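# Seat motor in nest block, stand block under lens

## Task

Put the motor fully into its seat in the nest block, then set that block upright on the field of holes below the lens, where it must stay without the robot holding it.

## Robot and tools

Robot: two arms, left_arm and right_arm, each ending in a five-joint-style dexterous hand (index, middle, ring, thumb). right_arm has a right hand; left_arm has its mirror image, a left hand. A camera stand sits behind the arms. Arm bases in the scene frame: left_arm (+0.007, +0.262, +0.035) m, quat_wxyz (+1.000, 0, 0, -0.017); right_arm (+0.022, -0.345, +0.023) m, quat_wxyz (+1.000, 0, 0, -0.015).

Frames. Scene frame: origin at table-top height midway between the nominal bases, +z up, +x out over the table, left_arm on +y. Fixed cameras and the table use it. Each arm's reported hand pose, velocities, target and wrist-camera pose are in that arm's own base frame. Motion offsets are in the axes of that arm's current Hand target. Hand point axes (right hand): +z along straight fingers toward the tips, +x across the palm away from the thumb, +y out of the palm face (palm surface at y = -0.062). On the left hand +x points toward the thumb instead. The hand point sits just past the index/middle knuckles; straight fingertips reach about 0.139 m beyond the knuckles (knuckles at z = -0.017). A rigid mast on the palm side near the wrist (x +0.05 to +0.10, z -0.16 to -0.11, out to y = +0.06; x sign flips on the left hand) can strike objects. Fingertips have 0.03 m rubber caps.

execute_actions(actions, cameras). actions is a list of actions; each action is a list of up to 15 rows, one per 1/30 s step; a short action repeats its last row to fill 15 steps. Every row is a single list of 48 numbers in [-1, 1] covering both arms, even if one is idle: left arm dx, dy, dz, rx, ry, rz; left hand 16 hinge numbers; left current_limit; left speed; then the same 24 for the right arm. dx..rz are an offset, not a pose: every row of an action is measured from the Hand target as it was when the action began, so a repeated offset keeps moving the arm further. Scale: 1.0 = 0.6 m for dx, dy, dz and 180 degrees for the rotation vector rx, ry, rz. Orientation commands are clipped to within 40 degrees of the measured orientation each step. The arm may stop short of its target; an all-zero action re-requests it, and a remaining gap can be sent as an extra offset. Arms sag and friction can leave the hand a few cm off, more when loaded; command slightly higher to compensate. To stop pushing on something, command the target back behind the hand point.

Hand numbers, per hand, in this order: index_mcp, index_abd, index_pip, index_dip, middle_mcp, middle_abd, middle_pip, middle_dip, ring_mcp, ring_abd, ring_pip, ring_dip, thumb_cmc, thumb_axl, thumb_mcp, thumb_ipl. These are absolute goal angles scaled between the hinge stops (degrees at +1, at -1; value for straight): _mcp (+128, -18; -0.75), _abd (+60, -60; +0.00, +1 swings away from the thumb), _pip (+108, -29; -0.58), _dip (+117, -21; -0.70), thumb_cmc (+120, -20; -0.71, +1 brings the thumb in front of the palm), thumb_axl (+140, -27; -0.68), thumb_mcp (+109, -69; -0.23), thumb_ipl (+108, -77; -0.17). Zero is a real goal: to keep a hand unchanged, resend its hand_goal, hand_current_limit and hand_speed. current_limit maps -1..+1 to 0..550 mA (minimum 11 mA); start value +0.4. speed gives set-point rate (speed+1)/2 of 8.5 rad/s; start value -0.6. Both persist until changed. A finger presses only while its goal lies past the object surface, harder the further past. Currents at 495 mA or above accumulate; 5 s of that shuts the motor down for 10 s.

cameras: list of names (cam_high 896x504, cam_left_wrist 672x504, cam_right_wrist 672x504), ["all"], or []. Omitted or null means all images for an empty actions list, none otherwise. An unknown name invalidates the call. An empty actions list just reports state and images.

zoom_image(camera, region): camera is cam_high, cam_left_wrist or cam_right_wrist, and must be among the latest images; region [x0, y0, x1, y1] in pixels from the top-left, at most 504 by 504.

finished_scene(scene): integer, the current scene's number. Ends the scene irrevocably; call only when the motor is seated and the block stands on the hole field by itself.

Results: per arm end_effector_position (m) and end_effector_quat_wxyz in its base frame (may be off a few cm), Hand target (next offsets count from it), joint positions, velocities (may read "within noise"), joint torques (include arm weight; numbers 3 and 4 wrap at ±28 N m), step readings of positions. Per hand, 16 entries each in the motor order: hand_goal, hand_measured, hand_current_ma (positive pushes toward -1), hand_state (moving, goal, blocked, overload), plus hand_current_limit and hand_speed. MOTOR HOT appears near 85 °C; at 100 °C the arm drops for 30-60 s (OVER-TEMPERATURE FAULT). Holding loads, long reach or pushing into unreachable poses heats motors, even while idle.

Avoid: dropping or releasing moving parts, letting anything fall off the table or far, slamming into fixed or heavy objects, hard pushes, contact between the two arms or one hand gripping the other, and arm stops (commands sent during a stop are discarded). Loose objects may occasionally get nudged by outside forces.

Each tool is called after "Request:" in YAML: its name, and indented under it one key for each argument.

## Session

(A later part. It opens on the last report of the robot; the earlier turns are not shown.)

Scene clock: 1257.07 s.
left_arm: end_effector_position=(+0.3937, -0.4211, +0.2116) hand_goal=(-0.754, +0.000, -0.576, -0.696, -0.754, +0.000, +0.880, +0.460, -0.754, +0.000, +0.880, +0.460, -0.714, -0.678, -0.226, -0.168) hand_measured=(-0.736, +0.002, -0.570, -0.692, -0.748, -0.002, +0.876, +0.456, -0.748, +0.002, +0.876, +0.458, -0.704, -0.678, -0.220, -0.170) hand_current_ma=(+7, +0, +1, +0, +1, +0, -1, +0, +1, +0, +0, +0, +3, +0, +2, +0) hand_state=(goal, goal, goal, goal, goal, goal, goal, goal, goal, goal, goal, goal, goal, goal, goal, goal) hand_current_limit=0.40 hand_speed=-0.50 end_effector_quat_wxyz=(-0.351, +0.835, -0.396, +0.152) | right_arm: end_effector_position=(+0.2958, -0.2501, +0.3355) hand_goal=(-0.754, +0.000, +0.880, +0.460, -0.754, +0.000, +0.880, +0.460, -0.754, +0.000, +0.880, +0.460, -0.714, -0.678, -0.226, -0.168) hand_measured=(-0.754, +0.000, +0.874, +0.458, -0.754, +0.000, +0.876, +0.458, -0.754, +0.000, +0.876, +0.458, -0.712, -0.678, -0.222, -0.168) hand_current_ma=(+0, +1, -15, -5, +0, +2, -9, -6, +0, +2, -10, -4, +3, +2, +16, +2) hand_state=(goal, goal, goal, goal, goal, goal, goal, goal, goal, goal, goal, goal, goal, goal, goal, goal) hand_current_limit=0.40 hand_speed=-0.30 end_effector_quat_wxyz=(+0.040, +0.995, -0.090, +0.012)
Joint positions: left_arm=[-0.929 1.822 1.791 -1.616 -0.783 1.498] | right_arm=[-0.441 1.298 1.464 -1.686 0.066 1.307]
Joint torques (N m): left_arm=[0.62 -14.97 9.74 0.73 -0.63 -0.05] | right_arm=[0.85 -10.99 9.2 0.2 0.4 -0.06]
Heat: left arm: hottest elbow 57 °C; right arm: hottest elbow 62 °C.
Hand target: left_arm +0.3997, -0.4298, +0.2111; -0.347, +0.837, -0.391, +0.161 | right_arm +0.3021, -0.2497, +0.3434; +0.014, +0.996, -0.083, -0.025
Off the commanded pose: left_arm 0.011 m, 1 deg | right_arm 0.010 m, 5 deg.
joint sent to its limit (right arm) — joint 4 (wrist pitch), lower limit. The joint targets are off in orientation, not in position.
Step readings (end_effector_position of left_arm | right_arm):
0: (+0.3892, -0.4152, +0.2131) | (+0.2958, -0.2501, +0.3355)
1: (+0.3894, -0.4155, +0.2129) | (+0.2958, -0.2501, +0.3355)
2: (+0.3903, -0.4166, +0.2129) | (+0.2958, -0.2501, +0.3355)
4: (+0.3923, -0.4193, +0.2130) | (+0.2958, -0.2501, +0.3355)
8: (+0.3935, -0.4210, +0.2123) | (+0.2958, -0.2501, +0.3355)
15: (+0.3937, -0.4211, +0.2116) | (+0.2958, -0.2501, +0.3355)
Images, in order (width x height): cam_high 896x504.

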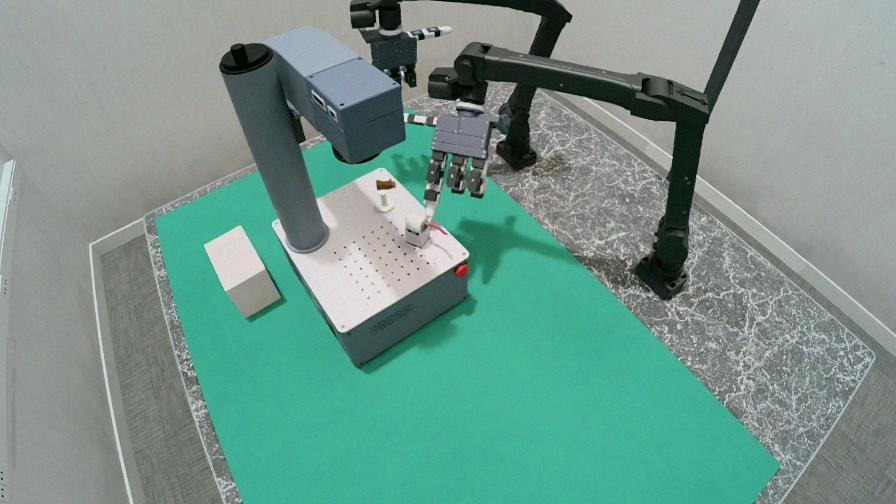

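Request:
execute_actions:
  actions:
    - [[0,0.009,0.009,0,0,0,-0.754,0,-0.576,-0.696,-0.754,0,0.88,0.46,-0.754,0,0.88,0.46,-0.714,-0.678,-0.226,-0.168,0.4,-0.5,0,0,0,0,0,0,-0.754,0,0.88,0.46,-0.754,0,0.88,0.46,-0.754,0,0.88,0.46,-0.714,-0.678,-0.226,-0.168,0.4,-0.3],[0,0.018,0.018,0,0,0,-0.754,0,-0.576,-0.696,-0.754,0,0.88,0.46,-0.754,0,0.88,0.46,-0.714,-0.678,-0.226,-0.168,0.4,-0.5,0,0,0,0,0,0,-0.754,0,0.88,0.46,-0.754,0,0.88,0.46,-0.754,0,0.88,0.46,-0.714,-0.678,-0.226,-0.168,0.4,-0.3]]
  cameras: ["cam_high"]

Request:
zoom_image:
  camera: "cam_high"
  region: [395, 195, 445, 255]

Scene clock: 1259.43 s.
left_arm: end_effector_position=(+0.3953, -0.4233, +0.1963) hand_goal=(-0.754, +0.000, -0.576, -0.696, -0.754, +0.000, +0.880, +0.460, -0.754, +0.000, +0.880, +0.460, -0.714, -0.678, -0.226, -0.168) hand_measured=(-0.736, +0.002, -0.570, -0.692, -0.748, -0.002, +0.876, +0.456, -0.748, +0.002, +0.876, +0.458, -0.704, -0.678, -0.220, -0.170) hand_current_ma=(+7, +0, +1, +0, +1, +0, -1, +0, +1, +0, +0, +0, +3, +0, +2, +0) hand_state=(goal, goal, goal, goal, goal, goal, goal, goal, goal, goal, goal, goal, goal, goal, goal, goal) hand_current_limit=0.40 hand_speed=-0.50 end_effector_quat_wxyz=(-0.351, +0.835, -0.396, +0.153) | right_arm: end_effector_position=(+0.2958, -0.2501, +0.3355) hand_goal=(-0.754, +0.000, +0.880, +0.460, -0.754, +0.000, +0.880, +0.460, -0.754, +0.000, +0.880, +0.460, -0.714, -0.678, -0.226, -0.168) hand_measured=(-0.754, +0.000, +0.874, +0.458, -0.754, +0.000, +0.876, +0.458, -0.754, +0.000, +0.876, +0.458, -0.712, -0.678, -0.222, -0.168) hand_current_ma=(+0, +1, -15, -5, +0, +2, -9, -6, +0, +2, -10, -4, +3, +2, +16, +2) hand_state=(goal, goal, goal, goal, goal, goal, goal, goal, goal, goal, goal, goal, goal, goal, goal, goal) hand_current_limit=0.40 hand_speed=-0.30 end_effector_quat_wxyz=(+0.040, +0.995, -0.090, +0.012)
Joint positions: left_arm=[-0.929 1.83 1.763 -1.577 -0.783 1.498] | right_arm=[-0.441 1.298 1.464 -1.686 0.066 1.307]
Joint torques (N m): left_arm=[0.73 -15.56 9.09 0.72 -0.62 -0.05] | right_arm=[0.91 -10.87 9.2 0.2 0.4 -0.06]
Heat: left arm: hottest elbow 57 °C; right arm: hottest elbow 62 °C.
Hand target: left_arm +0.3996, -0.4297, +0.1957; -0.347, +0.837, -0.391, +0.161 | right_arm +0.3021, -0.2497, +0.3434; +0.014, +0.996, -0.083, -0.025
Off the commanded pose: left_arm 0.008 m, 1 deg | right_arm 0.010 m, 5 deg.
joint sent to its limit (right arm) — joint 4 (wrist pitch), lower limit. The joint targets are off in orientation, not in position.
Step readings (end_effector_position of left_arm | right_arm):
0: (+0.3937, -0.4211, +0.2116) | (+0.2958, -0.2501, +0.3355)
1: (+0.3939, -0.4214, +0.2114) | (+0.2958, -0.2501, +0.3355)
2: (+0.3946, -0.4223, +0.2101) | (+0.2958, -0.2501, +0.3355)
4: (+0.3959, -0.4241, +0.2059) | (+0.2958, -0.2501, +0.3355)
8: (+0.3951, -0.4231, +0.1979) | (+0.2958, -0.2501, +0.3355)
15: (+0.3953, -0.4233, +0.1963) | (+0.2958, -0.2501, +0.3355)
Images, in order (width x height): cam_high 896x504.

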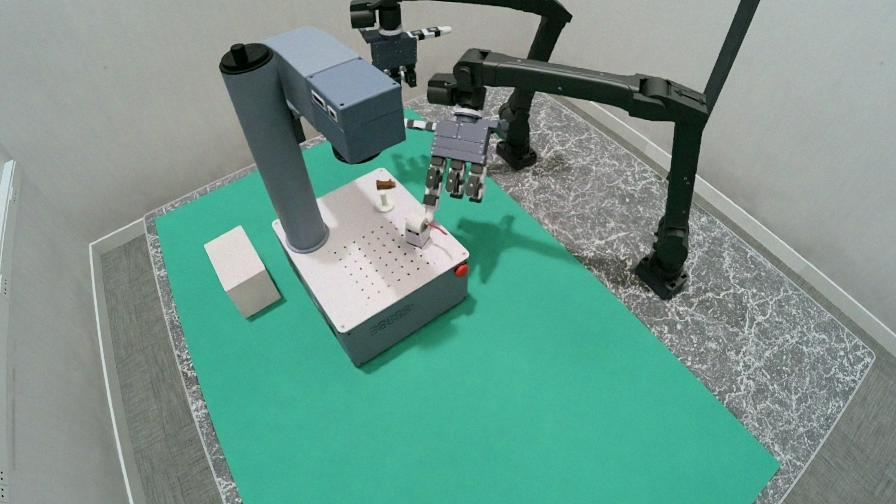

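Scaled by 8.400 from the camera's 896x504 image, which has a finer 1280x720 frame.

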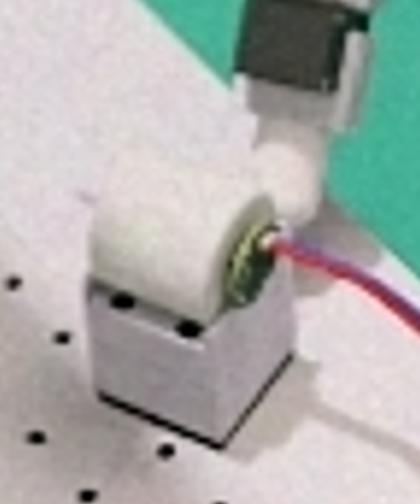

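Request:
execute_actions:
  actions:
    - [[0.004,-0.0115,0.0115,0,0,0,-0.754,0,-0.576,-0.696,-0.754,0,0.88,0.46,-0.754,0,0.88,0.46,-0.714,-0.678,-0.226,-0.168,0.4,-0.5,0,0,0,0,0,0,-0.754,0,0.88,0.46,-0.754,0,0.88,0.46,-0.754,0,0.88,0.46,-0.714,-0.678,-0.226,-0.168,0.4,-0.3],[0.008,-0.023,0.023,0,0,0,-0.754,0,-0.576,-0.696,-0.754,0,0.88,0.46,-0.754,0,0.88,0.46,-0.714,-0.678,-0.226,-0.168,0.4,-0.5,0,0,0,0,0,0,-0.754,0,0.88,0.46,-0.754,0,0.88,0.46,-0.754,0,0.88,0.46,-0.714,-0.678,-0.226,-0.168,0.4,-0.3],[0.0123,-0.0343,0.0343,0,0,0,-0.754,0,-0.576,-0.696,-0.754,0,0.88,0.46,-0.754,0,0.88,0.46,-0.714,-0.678,-0.226,-0.168,0.4,-0.5,0,0,0,0,0,0,-0.754,0,0.88,0.46,-0.754,0,0.88,0.46,-0.754,0,0.88,0.46,-0.714,-0.678,-0.226,-0.168,0.4,-0.3]]
  cameras: ["cam_high"]

Request:
zoom_image:
  camera: "cam_high"
  region: [395, 195, 445, 255]

Scene clock: 1262.97 s.
left_arm: end_effector_position=(+0.4160, -0.4134, +0.1958) hand_goal=(-0.754, +0.000, -0.576, -0.696, -0.754, +0.000, +0.880, +0.460, -0.754, +0.000, +0.880, +0.460, -0.714, -0.678, -0.226, -0.168) hand_measured=(-0.724, +0.002, -0.564, -0.692, -0.748, -0.002, +0.876, +0.456, -0.748, +0.002, +0.876, +0.458, -0.704, -0.678, -0.220, -0.170) hand_current_ma=(+21, +0, +3, +0, +1, +0, -1, +0, +1, +0, +0, +0, +3, +0, +2, +0) hand_state=(blocked, goal, goal, goal, goal, goal, goal, goal, goal, goal, goal, goal, goal, goal, goal, goal) hand_current_limit=0.40 hand_speed=-0.50 end_effector_quat_wxyz=(-0.347, +0.836, -0.395, +0.155) | right_arm: end_effector_position=(+0.2958, -0.2501, +0.3355) hand_goal=(-0.754, +0.000, +0.880, +0.460, -0.754, +0.000, +0.880, +0.460, -0.754, +0.000, +0.880, +0.460, -0.714, -0.678, -0.226, -0.168) hand_measured=(-0.754, +0.000, +0.874, +0.458, -0.754, +0.000, +0.876, +0.458, -0.754, +0.000, +0.876, +0.458, -0.712, -0.678, -0.222, -0.168) hand_current_ma=(+0, +1, -15, -5, +0, +2, -9, -6, +0, +2, -10, -4, +3, +2, +16, +2) hand_state=(goal, goal, goal, goal, goal, goal, goal, goal, goal, goal, goal, goal, goal, goal, goal, goal) hand_current_limit=0.40 hand_speed=-0.30 end_effector_quat_wxyz=(+0.040, +0.995, -0.090, +0.012)
Joint positions: left_arm=[-0.887 1.831 1.763 -1.529 -0.78 1.555] | right_arm=[-0.441 1.298 1.464 -1.686 0.066 1.307]
Joint torques (N m): left_arm=[1.38 -15.03 9.98 0.83 -0.76 0.09] | right_arm=[0.91 -10.93 9.21 0.2 0.4 -0.06]
Heat: left arm: hottest elbow 57 °C; right arm: hottest elbow 63 °C.
Hand target: left_arm +0.4266, -0.4167, +0.1957; -0.347, +0.837, -0.391, +0.161 | right_arm +0.3021, -0.2497, +0.3434; +0.014, +0.996, -0.083, -0.025
Off the commanded pose: left_arm 0.011 m, 1 deg | right_arm 0.010 m, 5 deg.
joint sent to its limit (right arm) — joint 4 (wrist pitch), lower limit. The joint targets are off in orientation, not in position.
Step readings (end_effector_position of left_arm | right_arm):
0: (+0.3953, -0.4233, +0.1963) | (+0.2958, -0.2501, +0.3355)
1: (+0.3960, -0.4232, +0.1963) | (+0.2958, -0.2501, +0.3355)
2: (+0.3975, -0.4234, +0.1963) | (+0.2958, -0.2501, +0.3355)
4: (+0.4035, -0.4235, +0.1964) | (+0.2958, -0.2501, +0.3355)
8: (+0.4160, -0.4148, +0.1962) | (+0.2958, -0.2501, +0.3355)
15: (+0.4161, -0.4135, +0.1958) | (+0.2958, -0.2501, +0.3355)
Images, in order (width x height): cam_high 896x504.

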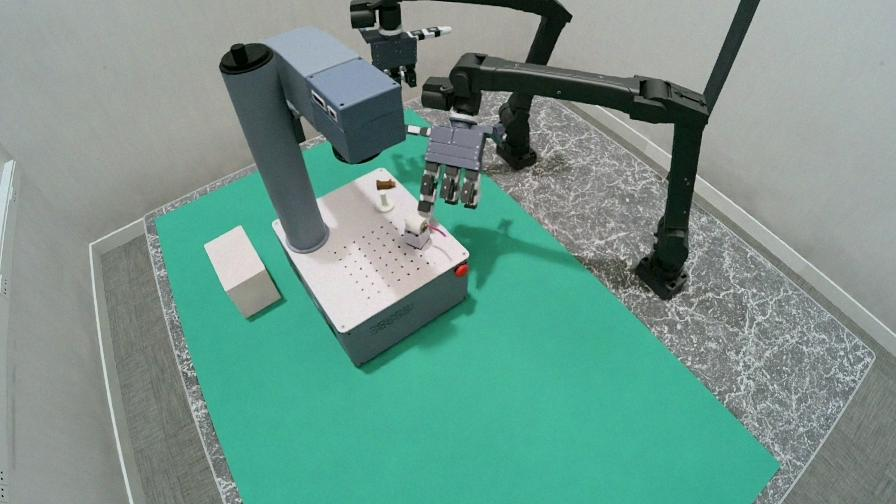

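Scaled by 8.400 from the camera's 896x504 image, which has a finer 1280x720 frame.

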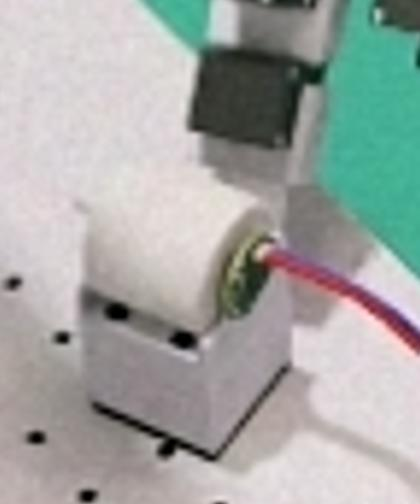

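Request:
execute_actions:
  actions:
    - [[0.0034,-0.0096,0.0096,0,0,0,-0.754,0,-0.576,-0.696,-0.754,0,0.88,0.46,-0.754,0,0.88,0.46,-0.714,-0.678,-0.226,-0.168,0.4,-0.5,0,0,0,0,0,0,-0.754,0,0.88,0.46,-0.754,0,0.88,0.46,-0.754,0,0.88,0.46,-0.714,-0.678,-0.226,-0.168,0.4,-0.3],[0.0068,-0.0192,0.0192,0,0,0,-0.754,0,-0.576,-0.696,-0.754,0,0.88,0.46,-0.754,0,0.88,0.46,-0.714,-0.678,-0.226,-0.168,0.4,-0.5,0,0,0,0,0,0,-0.754,0,0.88,0.46,-0.754,0,0.88,0.46,-0.754,0,0.88,0.46,-0.714,-0.678,-0.226,-0.168,0.4,-0.3],[0.0101,-0.0287,0.0287,0,0,0,-0.754,0,-0.576,-0.696,-0.754,0,0.88,0.46,-0.754,0,0.88,0.46,-0.714,-0.678,-0.226,-0.168,0.4,-0.5,0,0,0,0,0,0,-0.754,0,0.88,0.46,-0.754,0,0.88,0.46,-0.754,0,0.88,0.46,-0.714,-0.678,-0.226,-0.168,0.4,-0.3]]
  cameras: ["cam_high"]

Request:
zoom_image:
  camera: "cam_high"
  region: [385, 200, 445, 260]

Scene clock: 1266.50 s.
left_arm: end_effector_position=(+0.4285, -0.4068, +0.1955) hand_goal=(-0.754, +0.000, -0.576, -0.696, -0.754, +0.000, +0.880, +0.460, -0.754, +0.000, +0.880, +0.460, -0.714, -0.678, -0.226, -0.168) hand_measured=(-0.718, +0.012, -0.560, -0.692, -0.748, -0.002, +0.876, +0.456, -0.748, +0.002, +0.876, +0.458, -0.704, -0.678, -0.220, -0.170) hand_current_ma=(+29, +3, +5, +1, +1, +0, -1, +0, +1, +0, +0, +0, +3, +0, +2, +0) hand_state=(blocked, goal, goal, goal, goal, goal, goal, goal, goal, goal, goal, goal, goal, goal, goal, goal) hand_current_limit=0.40 hand_speed=-0.50 end_effector_quat_wxyz=(-0.346, +0.833, -0.404, +0.155) | right_arm: end_effector_position=(+0.2958, -0.2501, +0.3355) hand_goal=(-0.754, +0.000, +0.880, +0.460, -0.754, +0.000, +0.880, +0.460, -0.754, +0.000, +0.880, +0.460, -0.714, -0.678, -0.226, -0.168) hand_measured=(-0.754, +0.000, +0.874, +0.458, -0.754, +0.000, +0.876, +0.458, -0.754, +0.000, +0.876, +0.458, -0.712, -0.678, -0.222, -0.168) hand_current_ma=(+0, +1, -15, -5, +0, +2, -9, -6, +0, +2, -10, -4, +3, +2, +16, +2) hand_state=(goal, goal, goal, goal, goal, goal, goal, goal, goal, goal, goal, goal, goal, goal, goal, goal) hand_current_limit=0.40 hand_speed=-0.30 end_effector_quat_wxyz=(+0.040, +0.995, -0.090, +0.012)
Joint positions: left_arm=[-0.861 1.831 1.763 -1.491 -0.778 1.617] | right_arm=[-0.441 1.298 1.464 -1.686 0.066 1.307]
Joint torques (N m): left_arm=[2.43 -14.51 10.84 0.92 -0.84 0.09] | right_arm=[0.85 -10.99 9.21 0.2 0.4 -0.05]
Heat: left arm: hottest elbow 57 °C; right arm: hottest elbow 63 °C.
Hand target: left_arm +0.4492, -0.4057, +0.1957; -0.347, +0.837, -0.391, +0.161 | right_arm +0.3021, -0.2497, +0.3434; +0.014, +0.996, -0.083, -0.025
Off the commanded pose: left_arm 0.021 m, 2 deg | right_arm 0.010 m, 5 deg.
joint sent to its limit (right arm) — joint 4 (wrist pitch), lower limit. The joint targets are off in orientation, not in position.
Step readings (end_effector_position of left_arm | right_arm):
0: (+0.4160, -0.4134, +0.1958) | (+0.2958, -0.2501, +0.3355)
1: (+0.4164, -0.4133, +0.1958) | (+0.2958, -0.2501, +0.3355)
2: (+0.4171, -0.4130, +0.1957) | (+0.2958, -0.2501, +0.3355)
4: (+0.4197, -0.4125, +0.1956) | (+0.2958, -0.2501, +0.3355)
8: (+0.4264, -0.4092, +0.1956) | (+0.2958, -0.2501, +0.3355)
15: (+0.4286, -0.4069, +0.1955) | (+0.2958, -0.2501, +0.3355)
Images, in order (width x height): cam_high 896x504.

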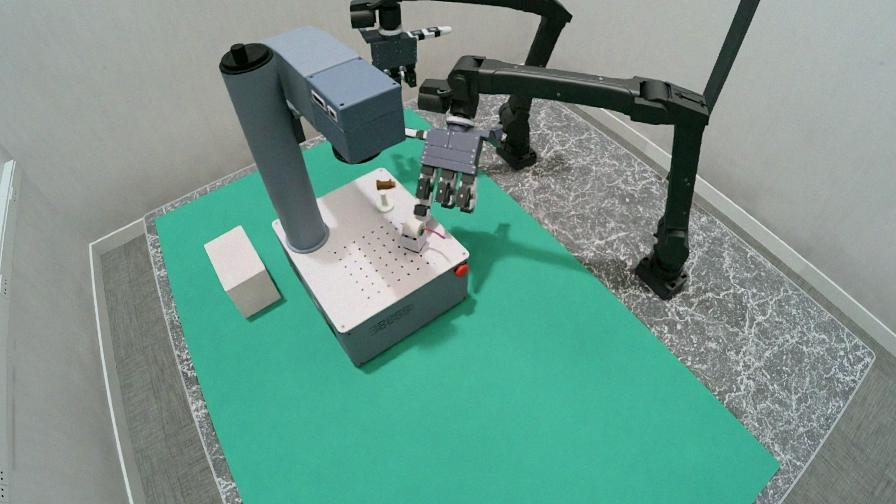

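Scaled by 8.400 from the camera's 896x504 image, which has a finer 1280x720 frame.

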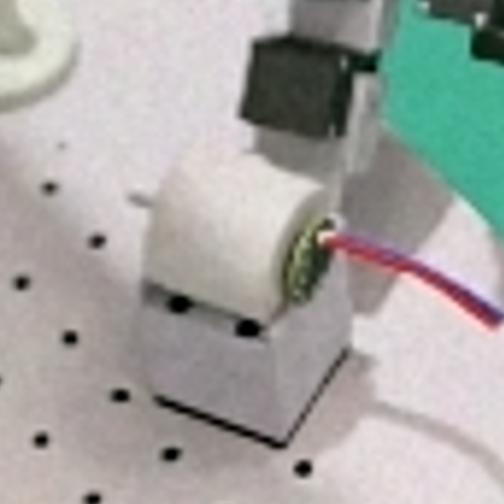

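Request:
execute_actions:
  actions:
    - [[0.0055,-0.0112,0.0112,0,0,0,-0.754,0,-0.576,-0.696,-0.754,0,0.88,0.46,-0.754,0,0.88,0.46,-0.714,-0.678,-0.226,-0.168,0.4,-0.5,0,0,0,0,0,0,-0.754,0,0.88,0.46,-0.754,0,0.88,0.46,-0.754,0,0.88,0.46,-0.714,-0.678,-0.226,-0.168,0.4,-0.3],[0.011,-0.0224,0.0224,0,0,0,-0.754,0,-0.576,-0.696,-0.754,0,0.88,0.46,-0.754,0,0.88,0.46,-0.714,-0.678,-0.226,-0.168,0.4,-0.5,0,0,0,0,0,0,-0.754,0,0.88,0.46,-0.754,0,0.88,0.46,-0.754,0,0.88,0.46,-0.714,-0.678,-0.226,-0.168,0.4,-0.3],[0.0165,-0.0335,0.0335,0,0,0,-0.754,0,-0.576,-0.696,-0.754,0,0.88,0.46,-0.754,0,0.88,0.46,-0.714,-0.678,-0.226,-0.168,0.4,-0.5,0,0,0,0,0,0,-0.754,0,0.88,0.46,-0.754,0,0.88,0.46,-0.754,0,0.88,0.46,-0.714,-0.678,-0.226,-0.168,0.4,-0.3]]
  cameras: ["cam_high"]

Request:
zoom_image:
  camera: "cam_high"
  region: [375, 205, 435, 265]

Scene clock: 1274.20 s.
left_arm: end_effector_position=(+0.4569, -0.3924, +0.1909) hand_goal=(-0.754, +0.000, -0.576, -0.696, -0.754, +0.000, +0.880, +0.460, -0.754, +0.000, +0.880, +0.460, -0.714, -0.678, -0.226, -0.168) hand_measured=(-0.710, +0.000, -0.556, -0.690, -0.748, -0.002, +0.876, +0.456, -0.748, +0.002, +0.876, +0.458, -0.704, -0.678, -0.220, -0.170) hand_current_ma=(+40, +0, +8, +1, +1, +0, -1, +0, +1, +0, +0, +0, +3, +0, +2, +0) hand_state=(blocked, goal, goal, goal, goal, goal, goal, goal, goal, goal, goal, goal, goal, goal, goal, goal) hand_current_limit=0.40 hand_speed=-0.50 end_effector_quat_wxyz=(-0.346, +0.834, -0.402, +0.151) | right_arm: end_effector_position=(+0.2958, -0.2501, +0.3355) hand_goal=(-0.754, +0.000, +0.880, +0.460, -0.754, +0.000, +0.880, +0.460, -0.754, +0.000, +0.880, +0.460, -0.714, -0.678, -0.226, -0.168) hand_measured=(-0.754, +0.000, +0.874, +0.458, -0.754, +0.000, +0.876, +0.458, -0.754, +0.000, +0.876, +0.458, -0.712, -0.678, -0.222, -0.168) hand_current_ma=(+0, +1, -15, -5, +0, +2, -9, -6, +0, +2, -10, -4, +3, +2, +16, +2) hand_state=(goal, goal, goal, goal, goal, goal, goal, goal, goal, goal, goal, goal, goal, goal, goal, goal) hand_current_limit=0.40 hand_speed=-0.30 end_effector_quat_wxyz=(+0.040, +0.995, -0.090, +0.012)
Joint positions: left_arm=[-0.807 1.852 1.782 -1.449 -0.773 1.684] | right_arm=[-0.441 1.298 1.464 -1.686 0.066 1.307]
Joint torques (N m): left_arm=[1.9 -14.74 11.9 0.84 -0.91 0.09] | right_arm=[0.91 -10.93 9.2 0.21 0.39 -0.06]
Heat: left arm: hottest elbow 57 °C; right arm: hottest elbow 63 °C.
Hand target: left_arm +0.4774, -0.3950, +0.1957; -0.347, +0.837, -0.391, +0.161 | right_arm +0.3021, -0.2497, +0.3434; +0.014, +0.996, -0.083, -0.025
Off the commanded pose: left_arm 0.021 m, 2 deg | right_arm 0.010 m, 5 deg.
joint sent to its limit (right arm) — joint 4 (wrist pitch), lower limit. The joint targets are off in orientation, not in position.
Step readings (end_effector_position of left_arm | right_arm):
0: (+0.4284, -0.4068, +0.1955) | (+0.2958, -0.2501, +0.3355)
1: (+0.4288, -0.4066, +0.1955) | (+0.2958, -0.2501, +0.3355)
2: (+0.4298, -0.4061, +0.1952) | (+0.2958, -0.2501, +0.3355)
4: (+0.4346, -0.4048, +0.1952) | (+0.2958, -0.2501, +0.3355)
8: (+0.4502, -0.3974, +0.1949) | (+0.2958, -0.2501, +0.3355)
15: (+0.4570, -0.3924, +0.1924) | (+0.2958, -0.2501, +0.3355)
Images, in order (width x height): cam_high 896x504.

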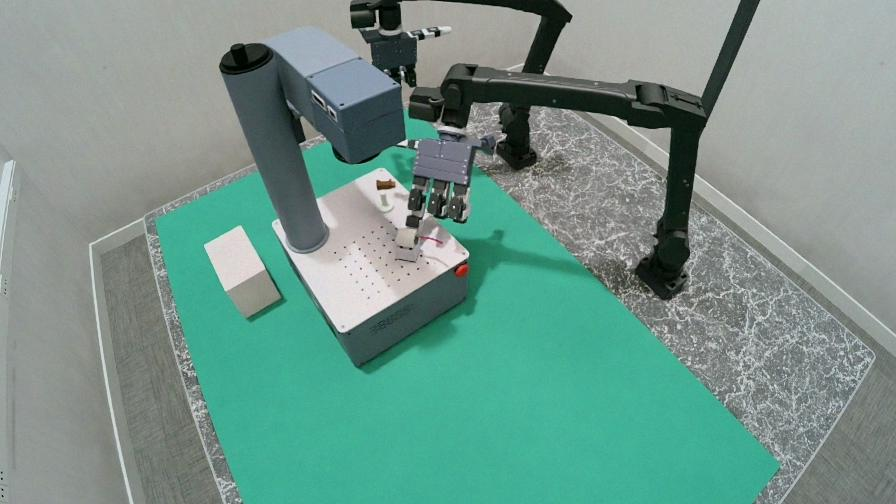

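Scaled by 8.400 from the camera's 896x504 image, which has a finer 1280x720 frame.

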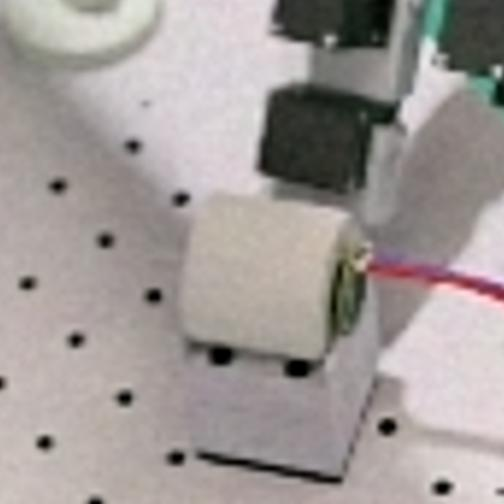

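Request:
execute_actions:
  actions:
    - [[-0.015,0.0166,-0.02,0,0,0,-0.754,0,-0.576,-0.696,-0.754,0,0.88,0.46,-0.754,0,0.88,0.46,-0.714,-0.678,-0.226,-0.168,0.4,-0.5,0,0,0,0,0,0,-0.754,0,0.88,0.46,-0.754,0,0.88,0.46,-0.754,0,0.88,0.46,-0.714,-0.678,-0.226,-0.168,0.4,-0.3],[-0.0307,0.0333,-0.0404,0,0,0,-0.754,0,-0.576,-0.696,-0.754,0,0.88,0.46,-0.754,0,0.88,0.46,-0.714,-0.678,-0.226,-0.168,0.4,-0.5,0,0,0,0,0,0,-0.754,0,0.88,0.46,-0.754,0,0.88,0.46,-0.754,0,0.88,0.46,-0.714,-0.678,-0.226,-0.168,0.4,-0.3]]
    - [[-0.0128,-0.0076,0.0076,0,0,0,-0.754,0,-0.576,-0.696,-0.754,0,0.88,0.46,-0.754,0,0.88,0.46,-0.714,-0.678,-0.226,-0.168,0.4,-0.5,0,0,0,0,0,0,-0.754,0,0.88,0.46,-0.754,0,0.88,0.46,-0.754,0,0.88,0.46,-0.714,-0.678,-0.226,-0.168,0.4,-0.3]]
  cameras: ["cam_high"]

Request:
zoom_image:
  camera: "cam_high"
  region: [380, 200, 440, 270]

Scene clock: 1282.80 s.
left_arm: end_effector_position=(+0.4370, -0.3940, +0.1774) hand_goal=(-0.754, +0.000, -0.576, -0.696, -0.754, +0.000, +0.880, +0.460, -0.754, +0.000, +0.880, +0.460, -0.714, -0.678, -0.226, -0.168) hand_measured=(-0.744, -0.004, -0.574, -0.694, -0.748, -0.002, +0.876, +0.456, -0.748, +0.002, +0.876, +0.458, -0.704, -0.678, -0.220, -0.170) hand_current_ma=(+3, +0, +0, +0, +1, +0, -1, +0, +1, +0, +0, +0, +3, +0, +2, +0) hand_state=(goal, goal, goal, goal, goal, goal, goal, goal, goal, goal, goal, goal, goal, goal, goal, goal) hand_current_limit=0.40 hand_speed=-0.50 end_effector_quat_wxyz=(-0.354, +0.833, -0.401, +0.143) | right_arm: end_effector_position=(+0.2958, -0.2501, +0.3355) hand_goal=(-0.754, +0.000, +0.880, +0.460, -0.754, +0.000, +0.880, +0.460, -0.754, +0.000, +0.880, +0.460, -0.714, -0.678, -0.226, -0.168) hand_measured=(-0.754, +0.000, +0.874, +0.458, -0.754, +0.000, +0.876, +0.458, -0.754, +0.000, +0.876, +0.458, -0.712, -0.678, -0.222, -0.168) hand_current_ma=(+0, +1, -15, -5, +0, +2, -9, -6, +0, +2, -10, -4, +3, +2, +16, +2) hand_state=(goal, goal, goal, goal, goal, goal, goal, goal, goal, goal, goal, goal, goal, goal, goal, goal) hand_current_limit=0.40 hand_speed=-0.30 end_effector_quat_wxyz=(+0.040, +0.995, -0.090, +0.012)
Joint positions: left_arm=[-0.837 1.843 1.733 -1.466 -0.783 1.628] | right_arm=[-0.441 1.298 1.464 -1.686 0.066 1.307]
Joint torques (N m): left_arm=[1.32 -18.78 8.77 0.72 -0.66 0.08] | right_arm=[0.97 -10.93 9.22 0.2 0.4 -0.06]
Heat: left arm: hottest elbow 55 °C; right arm: hottest elbow 63 °C.
Hand target: left_arm +0.4416, -0.3909, +0.1989; -0.347, +0.837, -0.391, +0.161 | right_arm +0.3021, -0.2497, +0.3434; +0.014, +0.996, -0.083, -0.025
Off the commanded pose: left_arm 0.022 m, 2 deg | right_arm 0.010 m, 5 deg.
joint sent to its limit (right arm) — joint 4 (wrist pitch), lower limit. The joint targets are off in orientation, not in position.
Step readings (end_effector_position of left_arm | right_arm):
0: (+0.4569, -0.3923, +0.1909) | (+0.2958, -0.2501, +0.3355)
1: (+0.4567, -0.3928, +0.1909) | (+0.2958, -0.2501, +0.3355)
2: (+0.4556, -0.3940, +0.1905) | (+0.2958, -0.2501, +0.3355)
4: (+0.4514, -0.3951, +0.1877) | (+0.2958, -0.2501, +0.3355)
8: (+0.4427, -0.3980, +0.1826) | (+0.2958, -0.2501, +0.3355)
15: (+0.4405, -0.4014, +0.1826) | (+0.2958, -0.2501, +0.3355)
16: (+0.4403, -0.4006, +0.1820) | (+0.2958, -0.2501, +0.3355)
17: (+0.4396, -0.3991, +0.1810) | (+0.2958, -0.2501, +0.3355)
19: (+0.4373, -0.3954, +0.1780) | (+0.2958, -0.2501, +0.3355)
23: (+0.4368, -0.3942, +0.1774) | (+0.2958, -0.2501, +0.3355)
30: (+0.4370, -0.3940, +0.1774) | (+0.2958, -0.2501, +0.3355)
Images, in order (width x height): cam_high 896x504.

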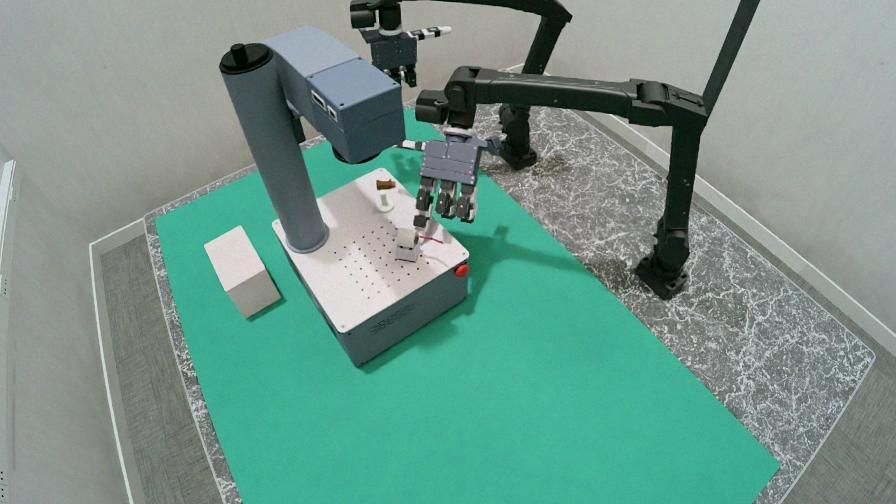

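Scaled by 7.200 from the camera's 896x504 image, which has a finer 1280x720 frame.

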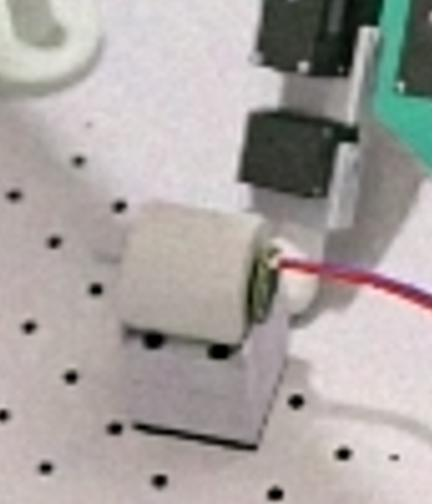

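Request:
execute_actions:
  actions:
    - [[0,-0.0065,-0.0065,0,0,0,-0.754,0,-0.576,-0.696,-0.754,0,0.88,0.46,-0.754,0,0.88,0.46,-0.714,-0.678,-0.226,-0.168,0.4,-0.5,0,0,0,0,0,0,-0.754,0,0.88,0.46,-0.754,0,0.88,0.46,-0.754,0,0.88,0.46,-0.714,-0.678,-0.226,-0.168,0.4,-0.3],[0,-0.0135,-0.0135,0,0,0,-0.754,0,-0.576,-0.696,-0.754,0,0.88,0.46,-0.754,0,0.88,0.46,-0.714,-0.678,-0.226,-0.168,0.4,-0.5,0,0,0,0,0,0,-0.754,0,0.88,0.46,-0.754,0,0.88,0.46,-0.754,0,0.88,0.46,-0.714,-0.678,-0.226,-0.168,0.4,-0.3]]
  cameras: ["cam_high"]

Request:
zoom_image:
  camera: "cam_high"
  region: [380, 200, 440, 270]

Scene clock: 1285.97 s.
left_arm: end_effector_position=(+0.4363, -0.3913, +0.1777) hand_goal=(-0.754, +0.000, -0.576, -0.696, -0.754, +0.000, +0.880, +0.460, -0.754, +0.000, +0.880, +0.460, -0.714, -0.678, -0.226, -0.168) hand_measured=(-0.744, -0.004, -0.574, -0.694, -0.748, -0.002, +0.876, +0.456, -0.748, +0.002, +0.876, +0.458, -0.704, -0.678, -0.220, -0.170) hand_current_ma=(+3, +0, +0, +0, +1, +0, -1, +0, +1, +0, +0, +0, +3, +0, +2, +0) hand_state=(goal, goal, goal, goal, goal, goal, goal, goal, goal, goal, goal, goal, goal, goal, goal, goal) hand_current_limit=0.40 hand_speed=-0.50 end_effector_quat_wxyz=(-0.355, +0.833, -0.401, +0.139) | right_arm: end_effector_position=(+0.2958, -0.2501, +0.3355) hand_goal=(-0.754, +0.000, +0.880, +0.460, -0.754, +0.000, +0.880, +0.460, -0.754, +0.000, +0.880, +0.460, -0.714, -0.678, -0.226, -0.168) hand_measured=(-0.754, +0.000, +0.874, +0.458, -0.754, +0.000, +0.876, +0.458, -0.754, +0.000, +0.876, +0.458, -0.712, -0.678, -0.222, -0.168) hand_current_ma=(+0, +1, -15, -5, +0, +2, -9, -6, +0, +2, -10, -4, +3, +2, +16, +2) hand_state=(goal, goal, goal, goal, goal, goal, goal, goal, goal, goal, goal, goal, goal, goal, goal, goal) hand_current_limit=0.40 hand_speed=-0.30 end_effector_quat_wxyz=(+0.040, +0.995, -0.090, +0.012)
Joint positions: left_arm=[-0.835 1.842 1.733 -1.475 -0.783 1.628] | right_arm=[-0.441 1.298 1.464 -1.686 0.066 1.307]
Joint torques (N m): left_arm=[0.97 -18.96 10.63 -0.02 -0.66 0.08] | right_arm=[0.91 -10.93 9.2 0.21 0.4 -0.05]
Heat: left arm: hottest elbow 55 °C; right arm: hottest elbow 63 °C.
Hand target: left_arm +0.4417, -0.3909, +0.2102; -0.347, +0.837, -0.391, +0.161 | right_arm +0.3021, -0.2497, +0.3434; +0.014, +0.996, -0.083, -0.025
Off the commanded pose: left_arm 0.033 m, 3 deg | right_arm 0.010 m, 5 deg.
joint sent to its limit (right arm) — joint 4 (wrist pitch), lower limit. The joint targets are off in orientation, not in position.
Step readings (end_effector_position of left_arm | right_arm):
0: (+0.4370, -0.3940, +0.1774) | (+0.2958, -0.2501, +0.3355)
1: (+0.4370, -0.3940, +0.1774) | (+0.2958, -0.2501, +0.3355)
2: (+0.4368, -0.3939, +0.1774) | (+0.2958, -0.2501, +0.3355)
4: (+0.4361, -0.3931, +0.1775) | (+0.2958, -0.2501, +0.3355)
8: (+0.4359, -0.3919, +0.1777) | (+0.2958, -0.2501, +0.3355)
15: (+0.4363, -0.3913, +0.1777) | (+0.2958, -0.2501, +0.3355)
Images, in order (width x height): cam_high 896x504.

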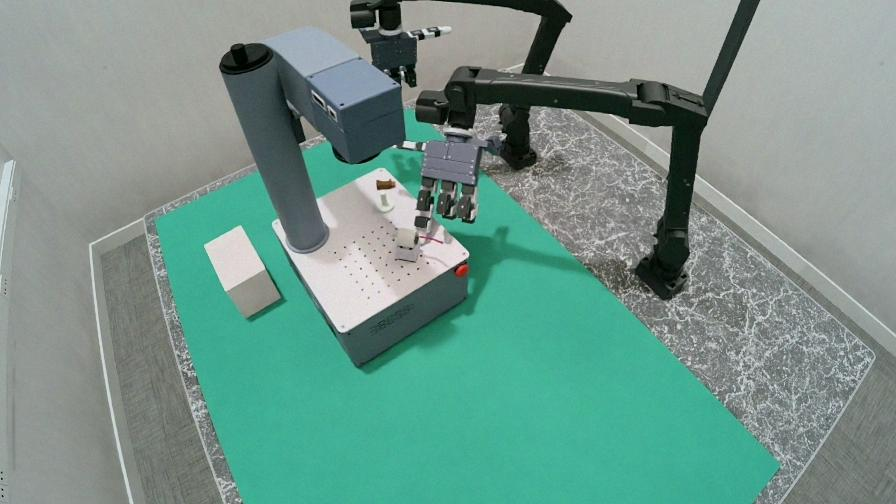

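Scaled by 7.200 from the camera's 896x504 image, which has a finer 1280x720 frame.

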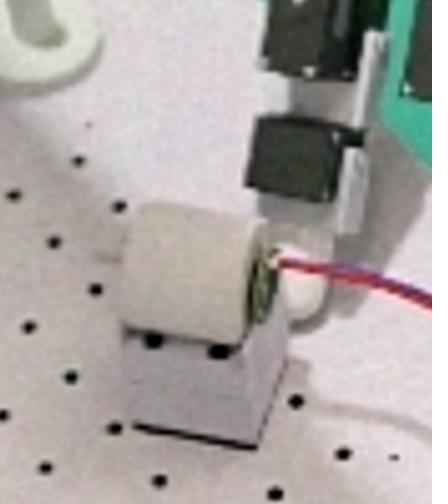

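Request:
execute_actions:
  actions:
    - [[0.002,-0.005,-0.005,0,0,0,-0.754,0,-0.576,-0.696,-0.754,0,0.88,0.46,-0.754,0,0.88,0.46,-0.714,-0.678,-0.226,-0.168,0.4,-0.5,0,0,0,0,0,0,-0.754,0,0.88,0.46,-0.754,0,0.88,0.46,-0.754,0,0.88,0.46,-0.714,-0.678,-0.226,-0.168,0.4,-0.3],[0.004,-0.0105,-0.0095,0,0,0,-0.754,0,-0.576,-0.696,-0.754,0,0.88,0.46,-0.754,0,0.88,0.46,-0.714,-0.678,-0.226,-0.168,0.4,-0.5,0,0,0,0,0,0,-0.754,0,0.88,0.46,-0.754,0,0.88,0.46,-0.754,0,0.88,0.46,-0.714,-0.678,-0.226,-0.168,0.4,-0.3]]

Scene clock: 1288.67 s.
left_arm: end_effector_position=(+0.4329, -0.3875, +0.1780) hand_goal=(-0.754, +0.000, -0.576, -0.696, -0.754, +0.000, +0.880, +0.460, -0.754, +0.000, +0.880, +0.460, -0.714, -0.678, -0.226, -0.168) hand_measured=(-0.744, -0.004, -0.574, -0.694, -0.748, -0.002, +0.876, +0.456, -0.748, +0.002, +0.876, +0.458, -0.704, -0.678, -0.220, -0.170) hand_current_ma=(+3, +0, +0, +0, +1, +0, -1, +0, +1, +0, +0, +0, +3, +0, +2, +0) hand_state=(goal, goal, goal, goal, goal, goal, goal, goal, goal, goal, goal, goal, goal, goal, goal, goal) hand_current_limit=0.40 hand_speed=-0.50 end_effector_quat_wxyz=(-0.359, +0.831, -0.404, +0.131) | right_arm: end_effector_position=(+0.2958, -0.2501, +0.3355) hand_goal=(-0.754, +0.000, +0.880, +0.460, -0.754, +0.000, +0.880, +0.460, -0.754, +0.000, +0.880, +0.460, -0.714, -0.678, -0.226, -0.168) hand_measured=(-0.754, +0.000, +0.874, +0.458, -0.754, +0.000, +0.876, +0.458, -0.754, +0.000, +0.876, +0.458, -0.712, -0.678, -0.222, -0.168) hand_current_ma=(+0, +1, -15, -5, +0, +2, -9, -6, +0, +2, -10, -4, +3, +2, +16, +2) hand_state=(goal, goal, goal, goal, goal, goal, goal, goal, goal, goal, goal, goal, goal, goal, goal, goal) hand_current_limit=0.40 hand_speed=-0.30 end_effector_quat_wxyz=(+0.040, +0.995, -0.090, +0.012)
Joint positions: left_arm=[-0.835 1.842 1.735 -1.496 -0.783 1.628] | right_arm=[-0.441 1.298 1.464 -1.686 0.066 1.307]
Joint torques (N m): left_arm=[1.08 -18.73 12.45 -0.13 -0.66 0.1] | right_arm=[0.91 -10.93 9.21 0.18 0.4 -0.06]
Heat: left arm: hottest elbow 55 °C; right arm: hottest elbow 63 °C.
Hand target: left_arm +0.4435, -0.3925, +0.2187; -0.347, +0.837, -0.391, +0.161 | right_arm +0.3021, -0.2497, +0.3434; +0.014, +0.996, -0.083, -0.025
Off the commanded pose: left_arm 0.042 m, 4 deg | right_arm 0.010 m, 5 deg.
joint sent to its limit (right arm) — joint 4 (wrist pitch), lower limit. The joint targets are off in orientation, not in position.
Step readings (end_effector_position of left_arm | right_arm):
0: (+0.4363, -0.3913, +0.1777) | (+0.2958, -0.2501, +0.3355)
1: (+0.4360, -0.3910, +0.1777) | (+0.2958, -0.2501, +0.3355)
2: (+0.4354, -0.3903, +0.1778) | (+0.2958, -0.2501, +0.3355)
4: (+0.4338, -0.3886, +0.1779) | (+0.2958, -0.2501, +0.3355)
8: (+0.4330, -0.3877, +0.1780) | (+0.2958, -0.2501, +0.3355)
15: (+0.4329, -0.3875, +0.1780) | (+0.2958, -0.2501, +0.3355)

Request:
execute_actions:
  actions:
    - [[0.002,-0.004,-0.0035,0,0,0,-0.754,0,-0.576,-0.696,-0.754,0,0.88,0.46,-0.754,0,0.88,0.46,-0.714,-0.678,-0.226,-0.168,0.4,-0.5,0,0,0,0,0,0,-0.754,0,0.88,0.46,-0.754,0,0.88,0.46,-0.754,0,0.88,0.46,-0.714,-0.678,-0.226,-0.168,0.4,-0.3],[0.005,-0.0085,-0.0075,0,0,0,-0.754,0,-0.576,-0.696,-0.754,0,0.88,0.46,-0.754,0,0.88,0.46,-0.714,-0.678,-0.226,-0.168,0.4,-0.5,0,0,0,0,0,0,-0.754,0,0.88,0.46,-0.754,0,0.88,0.46,-0.754,0,0.88,0.46,-0.714,-0.678,-0.226,-0.168,0.4,-0.3]]
  cameras: ["cam_high"]

Request:
zoom_image:
  camera: "cam_high"
  region: [380, 200, 440, 270]

Scene clock: 1294.47 s.
left_arm: end_effector_position=(+0.4357, -0.3903, +0.1908) hand_goal=(-0.754, +0.000, -0.576, -0.696, -0.754, +0.000, +0.880, +0.460, -0.754, +0.000, +0.880, +0.460, -0.714, -0.678, -0.226, -0.168) hand_measured=(-0.744, -0.004, -0.574, -0.694, -0.748, -0.002, +0.876, +0.456, -0.748, +0.002, +0.876, +0.458, -0.704, -0.678, -0.220, -0.170) hand_current_ma=(+3, +0, +0, +0, +1, +0, -1, +0, +1, +0, +0, +0, +3, +0, +2, +0) hand_state=(goal, goal, goal, goal, goal, goal, goal, goal, goal, goal, goal, goal, goal, goal, goal, goal) hand_current_limit=0.40 hand_speed=-0.50 end_effector_quat_wxyz=(-0.357, +0.832, -0.402, +0.135) | right_arm: end_effector_position=(+0.2958, -0.2501, +0.3355) hand_goal=(-0.754, +0.000, +0.880, +0.460, -0.754, +0.000, +0.880, +0.460, -0.754, +0.000, +0.880, +0.460, -0.714, -0.678, -0.226, -0.168) hand_measured=(-0.754, +0.000, +0.874, +0.458, -0.754, +0.000, +0.876, +0.458, -0.754, +0.000, +0.876, +0.458, -0.712, -0.678, -0.222, -0.168) hand_current_ma=(+0, +1, -15, -5, +0, +2, -9, -6, +0, +2, -10, -4, +3, +2, +16, +2) hand_state=(goal, goal, goal, goal, goal, goal, goal, goal, goal, goal, goal, goal, goal, goal, goal, goal) hand_current_limit=0.40 hand_speed=-0.30 end_effector_quat_wxyz=(+0.040, +0.995, -0.090, +0.012)
Joint positions: left_arm=[-0.835 1.842 1.768 -1.518 -0.783 1.628] | right_arm=[-0.441 1.298 1.464 -1.686 0.066 1.307]
Joint torques (N m): left_arm=[1.2 -18.08 12.33 -0.05 -0.66 0.09] | right_arm=[0.91 -10.93 9.22 0.2 0.4 -0.05]
Heat: left arm: hottest elbow 56 °C; right arm: hottest elbow 63 °C.
Hand target: left_arm +0.4457, -0.3946, +0.2254; -0.347, +0.837, -0.391, +0.161 | right_arm +0.3021, -0.2497, +0.3434; +0.014, +0.996, -0.083, -0.025
Off the commanded pose: left_arm 0.036 m, 3 deg | right_arm 0.010 m, 5 deg.
joint sent to its limit (right arm) — joint 4 (wrist pitch), lower limit. The joint targets are off in orientation, not in position.
Step readings (end_effector_position of left_arm | right_arm):
0: (+0.4329, -0.3875, +0.1780) | (+0.2958, -0.2501, +0.3355)
1: (+0.4328, -0.3875, +0.1785) | (+0.2958, -0.2501, +0.3355)
2: (+0.4327, -0.3873, +0.1795) | (+0.2958, -0.2501, +0.3355)
4: (+0.4328, -0.3874, +0.1828) | (+0.2958, -0.2501, +0.3355)
8: (+0.4355, -0.3901, +0.1896) | (+0.2958, -0.2501, +0.3355)
15: (+0.4357, -0.3903, +0.1908) | (+0.2958, -0.2501, +0.3355)
Images, in order (width x height): cam_high 896x504.

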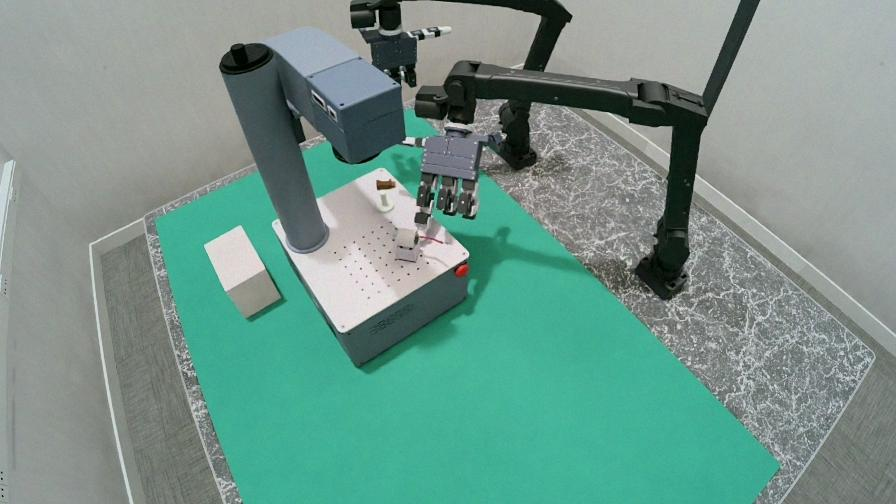

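Scaled by 7.200 from the camera's 896x504 image, which has a finer 1280x720 frame.

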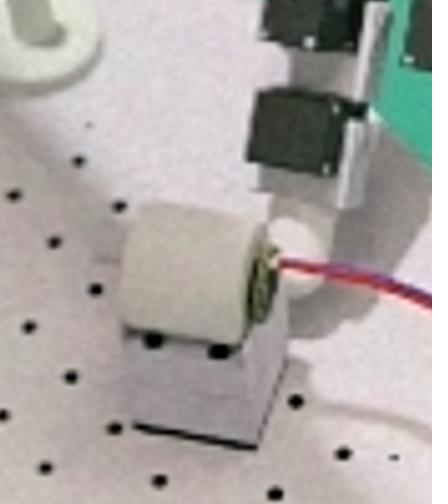

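Request:
execute_actions:
  actions:
    - [[0.0045,-0.0093,0.0093,0,0,0,-0.754,0,-0.576,-0.696,-0.754,0,0.88,0.46,-0.754,0,0.88,0.46,-0.714,-0.678,-0.226,-0.168,0.4,-0.5,0,0,0,0,0,0,-0.754,0,0.88,0.46,-0.754,0,0.88,0.46,-0.754,0,0.88,0.46,-0.714,-0.678,-0.226,-0.168,0.4,-0.3],[0.009,-0.0186,0.0186,0,0,0,-0.754,0,-0.576,-0.696,-0.754,0,0.88,0.46,-0.754,0,0.88,0.46,-0.714,-0.678,-0.226,-0.168,0.4,-0.5,0,0,0,0,0,0,-0.754,0,0.88,0.46,-0.754,0,0.88,0.46,-0.754,0,0.88,0.46,-0.714,-0.678,-0.226,-0.168,0.4,-0.3],[0.0133,-0.0278,0.0278,0,0,0,-0.754,0,-0.576,-0.696,-0.754,0,0.88,0.46,-0.754,0,0.88,0.46,-0.714,-0.678,-0.226,-0.168,0.4,-0.5,0,0,0,0,0,0,-0.754,0,0.88,0.46,-0.754,0,0.88,0.46,-0.754,0,0.88,0.46,-0.714,-0.678,-0.226,-0.168,0.4,-0.3]]
  cameras: ["cam_high"]

Request:
zoom_image:
  camera: "cam_high"
  region: [380, 200, 440, 270]

Scene clock: 1298.50 s.
left_arm: end_effector_position=(+0.4520, -0.3753, +0.1991) hand_goal=(-0.754, +0.000, -0.576, -0.696, -0.754, +0.000, +0.880, +0.460, -0.754, +0.000, +0.880, +0.460, -0.714, -0.678, -0.226, -0.168) hand_measured=(-0.716, +0.010, -0.558, -0.688, -0.748, -0.002, +0.876, +0.456, -0.748, +0.002, +0.876, +0.458, -0.704, -0.678, -0.220, -0.170) hand_current_ma=(+32, +2, +7, +1, +1, +0, -1, +0, +1, +0, +0, +0, +3, +0, +2, +0) hand_state=(blocked, goal, goal, goal, goal, goal, goal, goal, goal, goal, goal, goal, goal, goal, goal, goal) hand_current_limit=0.40 hand_speed=-0.50 end_effector_quat_wxyz=(-0.356, +0.832, -0.405, +0.129) | right_arm: end_effector_position=(+0.2958, -0.2501, +0.3355) hand_goal=(-0.754, +0.000, +0.880, +0.460, -0.754, +0.000, +0.880, +0.460, -0.754, +0.000, +0.880, +0.460, -0.714, -0.678, -0.226, -0.168) hand_measured=(-0.754, +0.000, +0.874, +0.458, -0.754, +0.000, +0.876, +0.458, -0.754, +0.000, +0.876, +0.458, -0.712, -0.678, -0.222, -0.168) hand_current_ma=(+0, +1, -15, -5, +0, +2, -9, -6, +0, +2, -10, -4, +3, +2, +16, +2) hand_state=(goal, goal, goal, goal, goal, goal, goal, goal, goal, goal, goal, goal, goal, goal, goal, goal) hand_current_limit=0.40 hand_speed=-0.30 end_effector_quat_wxyz=(+0.040, +0.995, -0.090, +0.012)
Joint positions: left_arm=[-0.794 1.842 1.791 -1.515 -0.777 1.684] | right_arm=[-0.441 1.298 1.464 -1.686 0.066 1.307]
Joint torques (N m): left_arm=[1.14 -16.85 12.7 0.96 -0.76 0.11] | right_arm=[0.97 -10.93 9.22 0.17 0.4 -0.06]
Heat: left arm: hottest elbow 57 °C; right arm: hottest elbow 63 °C.
Hand target: left_arm +0.4691, -0.3855, +0.2255; -0.347, +0.837, -0.391, +0.161 | right_arm +0.3021, -0.2497, +0.3434; +0.014, +0.996, -0.083, -0.025
Off the commanded pose: left_arm 0.033 m, 4 deg | right_arm 0.010 m, 5 deg.
joint sent to its limit (right arm) — joint 4 (wrist pitch), lower limit. The joint targets are off in orientation, not in position.
Step readings (end_effector_position of left_arm | right_arm):
0: (+0.4357, -0.3903, +0.1908) | (+0.2958, -0.2501, +0.3355)
1: (+0.4359, -0.3900, +0.1909) | (+0.2958, -0.2501, +0.3355)
2: (+0.4364, -0.3892, +0.1913) | (+0.2958, -0.2501, +0.3355)
4: (+0.4405, -0.3858, +0.1933) | (+0.2958, -0.2501, +0.3355)
8: (+0.4499, -0.3790, +0.1988) | (+0.2958, -0.2501, +0.3355)
15: (+0.4521, -0.3753, +0.1991) | (+0.2958, -0.2501, +0.3355)
Images, in order (width x height): cam_high 896x504.

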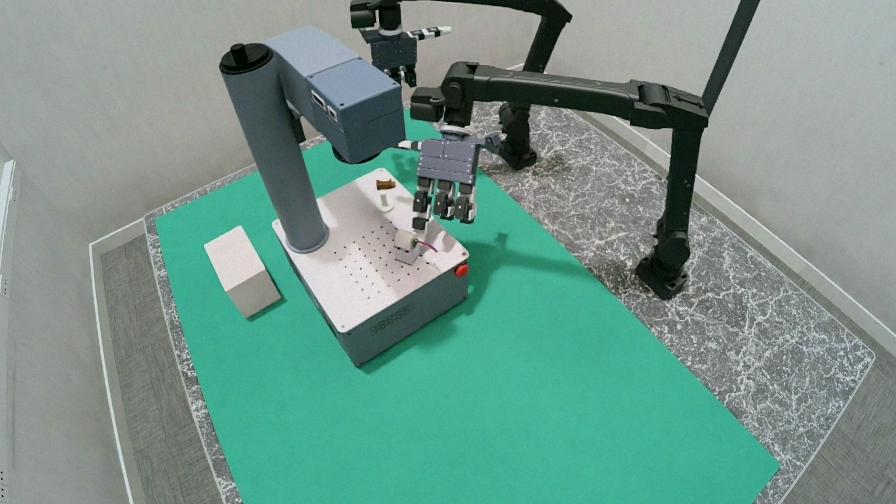

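Scaled by 7.200 from the camera's 896x504 image, which has a finer 1280x720 frame.

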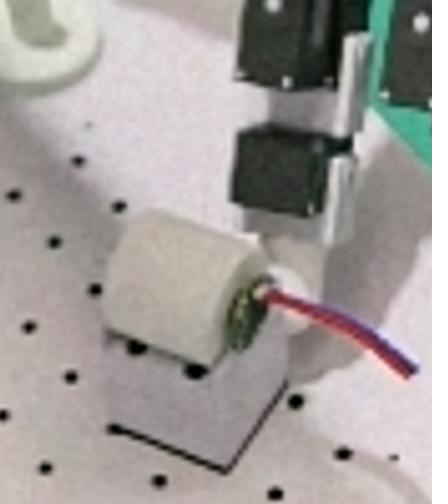

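Request:
execute_actions:
  actions:
    - [[0,0.0102,-0.0055,0,0,0,-0.754,0,-0.576,-0.696,-0.754,0,0.88,0.46,-0.754,0,0.88,0.46,-0.714,-0.678,-0.226,-0.168,0.4,-0.5,0,0,0,0,0,0,-0.754,0,0.88,0.46,-0.754,0,0.88,0.46,-0.754,0,0.88,0.46,-0.714,-0.678,-0.226,-0.168,0.4,-0.3],[-0.0008,0.0204,-0.011,0,0,0,-0.754,0,-0.576,-0.696,-0.754,0,0.88,0.46,-0.754,0,0.88,0.46,-0.714,-0.678,-0.226,-0.168,0.4,-0.5,0,0,0,0,0,0,-0.754,0,0.88,0.46,-0.754,0,0.88,0.46,-0.754,0,0.88,0.46,-0.714,-0.678,-0.226,-0.168,0.4,-0.3]]
  cameras: ["cam_high"]

Request:
zoom_image:
  camera: "cam_high"
  region: [380, 200, 440, 270]

Scene clock: 1302.23 s.
left_arm: end_effector_position=(+0.4492, -0.3809, +0.1994) hand_goal=(-0.754, +0.000, -0.576, -0.696, -0.754, +0.000, +0.880, +0.460, -0.754, +0.000, +0.880, +0.460, -0.714, -0.678, -0.226, -0.168) hand_measured=(-0.734, +0.002, -0.568, -0.692, -0.748, -0.002, +0.876, +0.456, -0.748, +0.002, +0.876, +0.458, -0.704, -0.678, -0.220, -0.170) hand_current_ma=(+10, +0, +1, +0, +1, +0, -1, +0, +1, +0, +0, +0, +3, +0, +2, +0) hand_state=(blocked, goal, goal, goal, goal, goal, goal, goal, goal, goal, goal, goal, goal, goal, goal, goal) hand_current_limit=0.40 hand_speed=-0.50 end_effector_quat_wxyz=(-0.356, +0.833, -0.402, +0.134) | right_arm: end_effector_position=(+0.2958, -0.2501, +0.3355) hand_goal=(-0.754, +0.000, +0.880, +0.460, -0.754, +0.000, +0.880, +0.460, -0.754, +0.000, +0.880, +0.460, -0.714, -0.678, -0.226, -0.168) hand_measured=(-0.754, +0.000, +0.874, +0.458, -0.754, +0.000, +0.876, +0.458, -0.754, +0.000, +0.876, +0.458, -0.712, -0.678, -0.222, -0.168) hand_current_ma=(+0, +1, -15, -5, +0, +2, -9, -6, +0, +2, -10, -4, +3, +2, +16, +2) hand_state=(goal, goal, goal, goal, goal, goal, goal, goal, goal, goal, goal, goal, goal, goal, goal, goal) hand_current_limit=0.40 hand_speed=-0.30 end_effector_quat_wxyz=(+0.040, +0.995, -0.090, +0.012)
Joint positions: left_arm=[-0.805 1.842 1.791 -1.515 -0.779 1.668] | right_arm=[-0.441 1.298 1.464 -1.686 0.066 1.307]
Joint torques (N m): left_arm=[0.26 -16.79 12.12 0.53 -0.71 -0.04] | right_arm=[0.91 -10.87 9.2 0.2 0.39 -0.06]
Heat: left arm: hottest elbow 58 °C; right arm: hottest elbow 63 °C.
Hand target: left_arm +0.4585, -0.3938, +0.2215; -0.347, +0.837, -0.391, +0.161 | right_arm +0.3021, -0.2497, +0.3434; +0.014, +0.996, -0.083, -0.025
Off the commanded pose: left_arm 0.027 m, 4 deg | right_arm 0.010 m, 5 deg.
joint sent to its limit (right arm) — joint 4 (wrist pitch), lower limit. The joint targets are off in orientation, not in position.
Step readings (end_effector_position of left_arm | right_arm):
0: (+0.4520, -0.3752, +0.1991) | (+0.2958, -0.2501, +0.3355)
1: (+0.4518, -0.3754, +0.1991) | (+0.2958, -0.2501, +0.3355)
2: (+0.4516, -0.3758, +0.1991) | (+0.2958, -0.2501, +0.3355)
4: (+0.4506, -0.3778, +0.1992) | (+0.2958, -0.2501, +0.3355)
8: (+0.4494, -0.3800, +0.1993) | (+0.2958, -0.2501, +0.3355)
15: (+0.4491, -0.3809, +0.1994) | (+0.2958, -0.2501, +0.3355)
Images, in order (width x height): cam_high 896x504.

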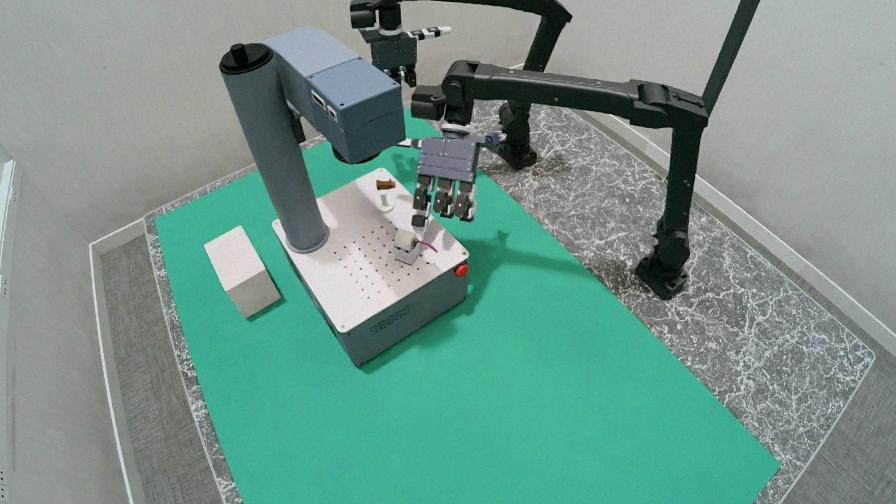

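Scaled by 7.200 from the camera's 896x504 image, which has a finer 1280x720 frame.

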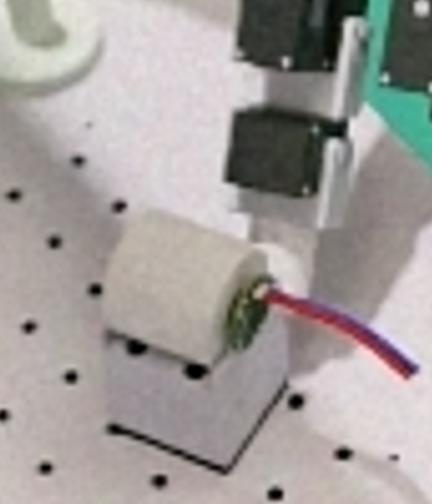

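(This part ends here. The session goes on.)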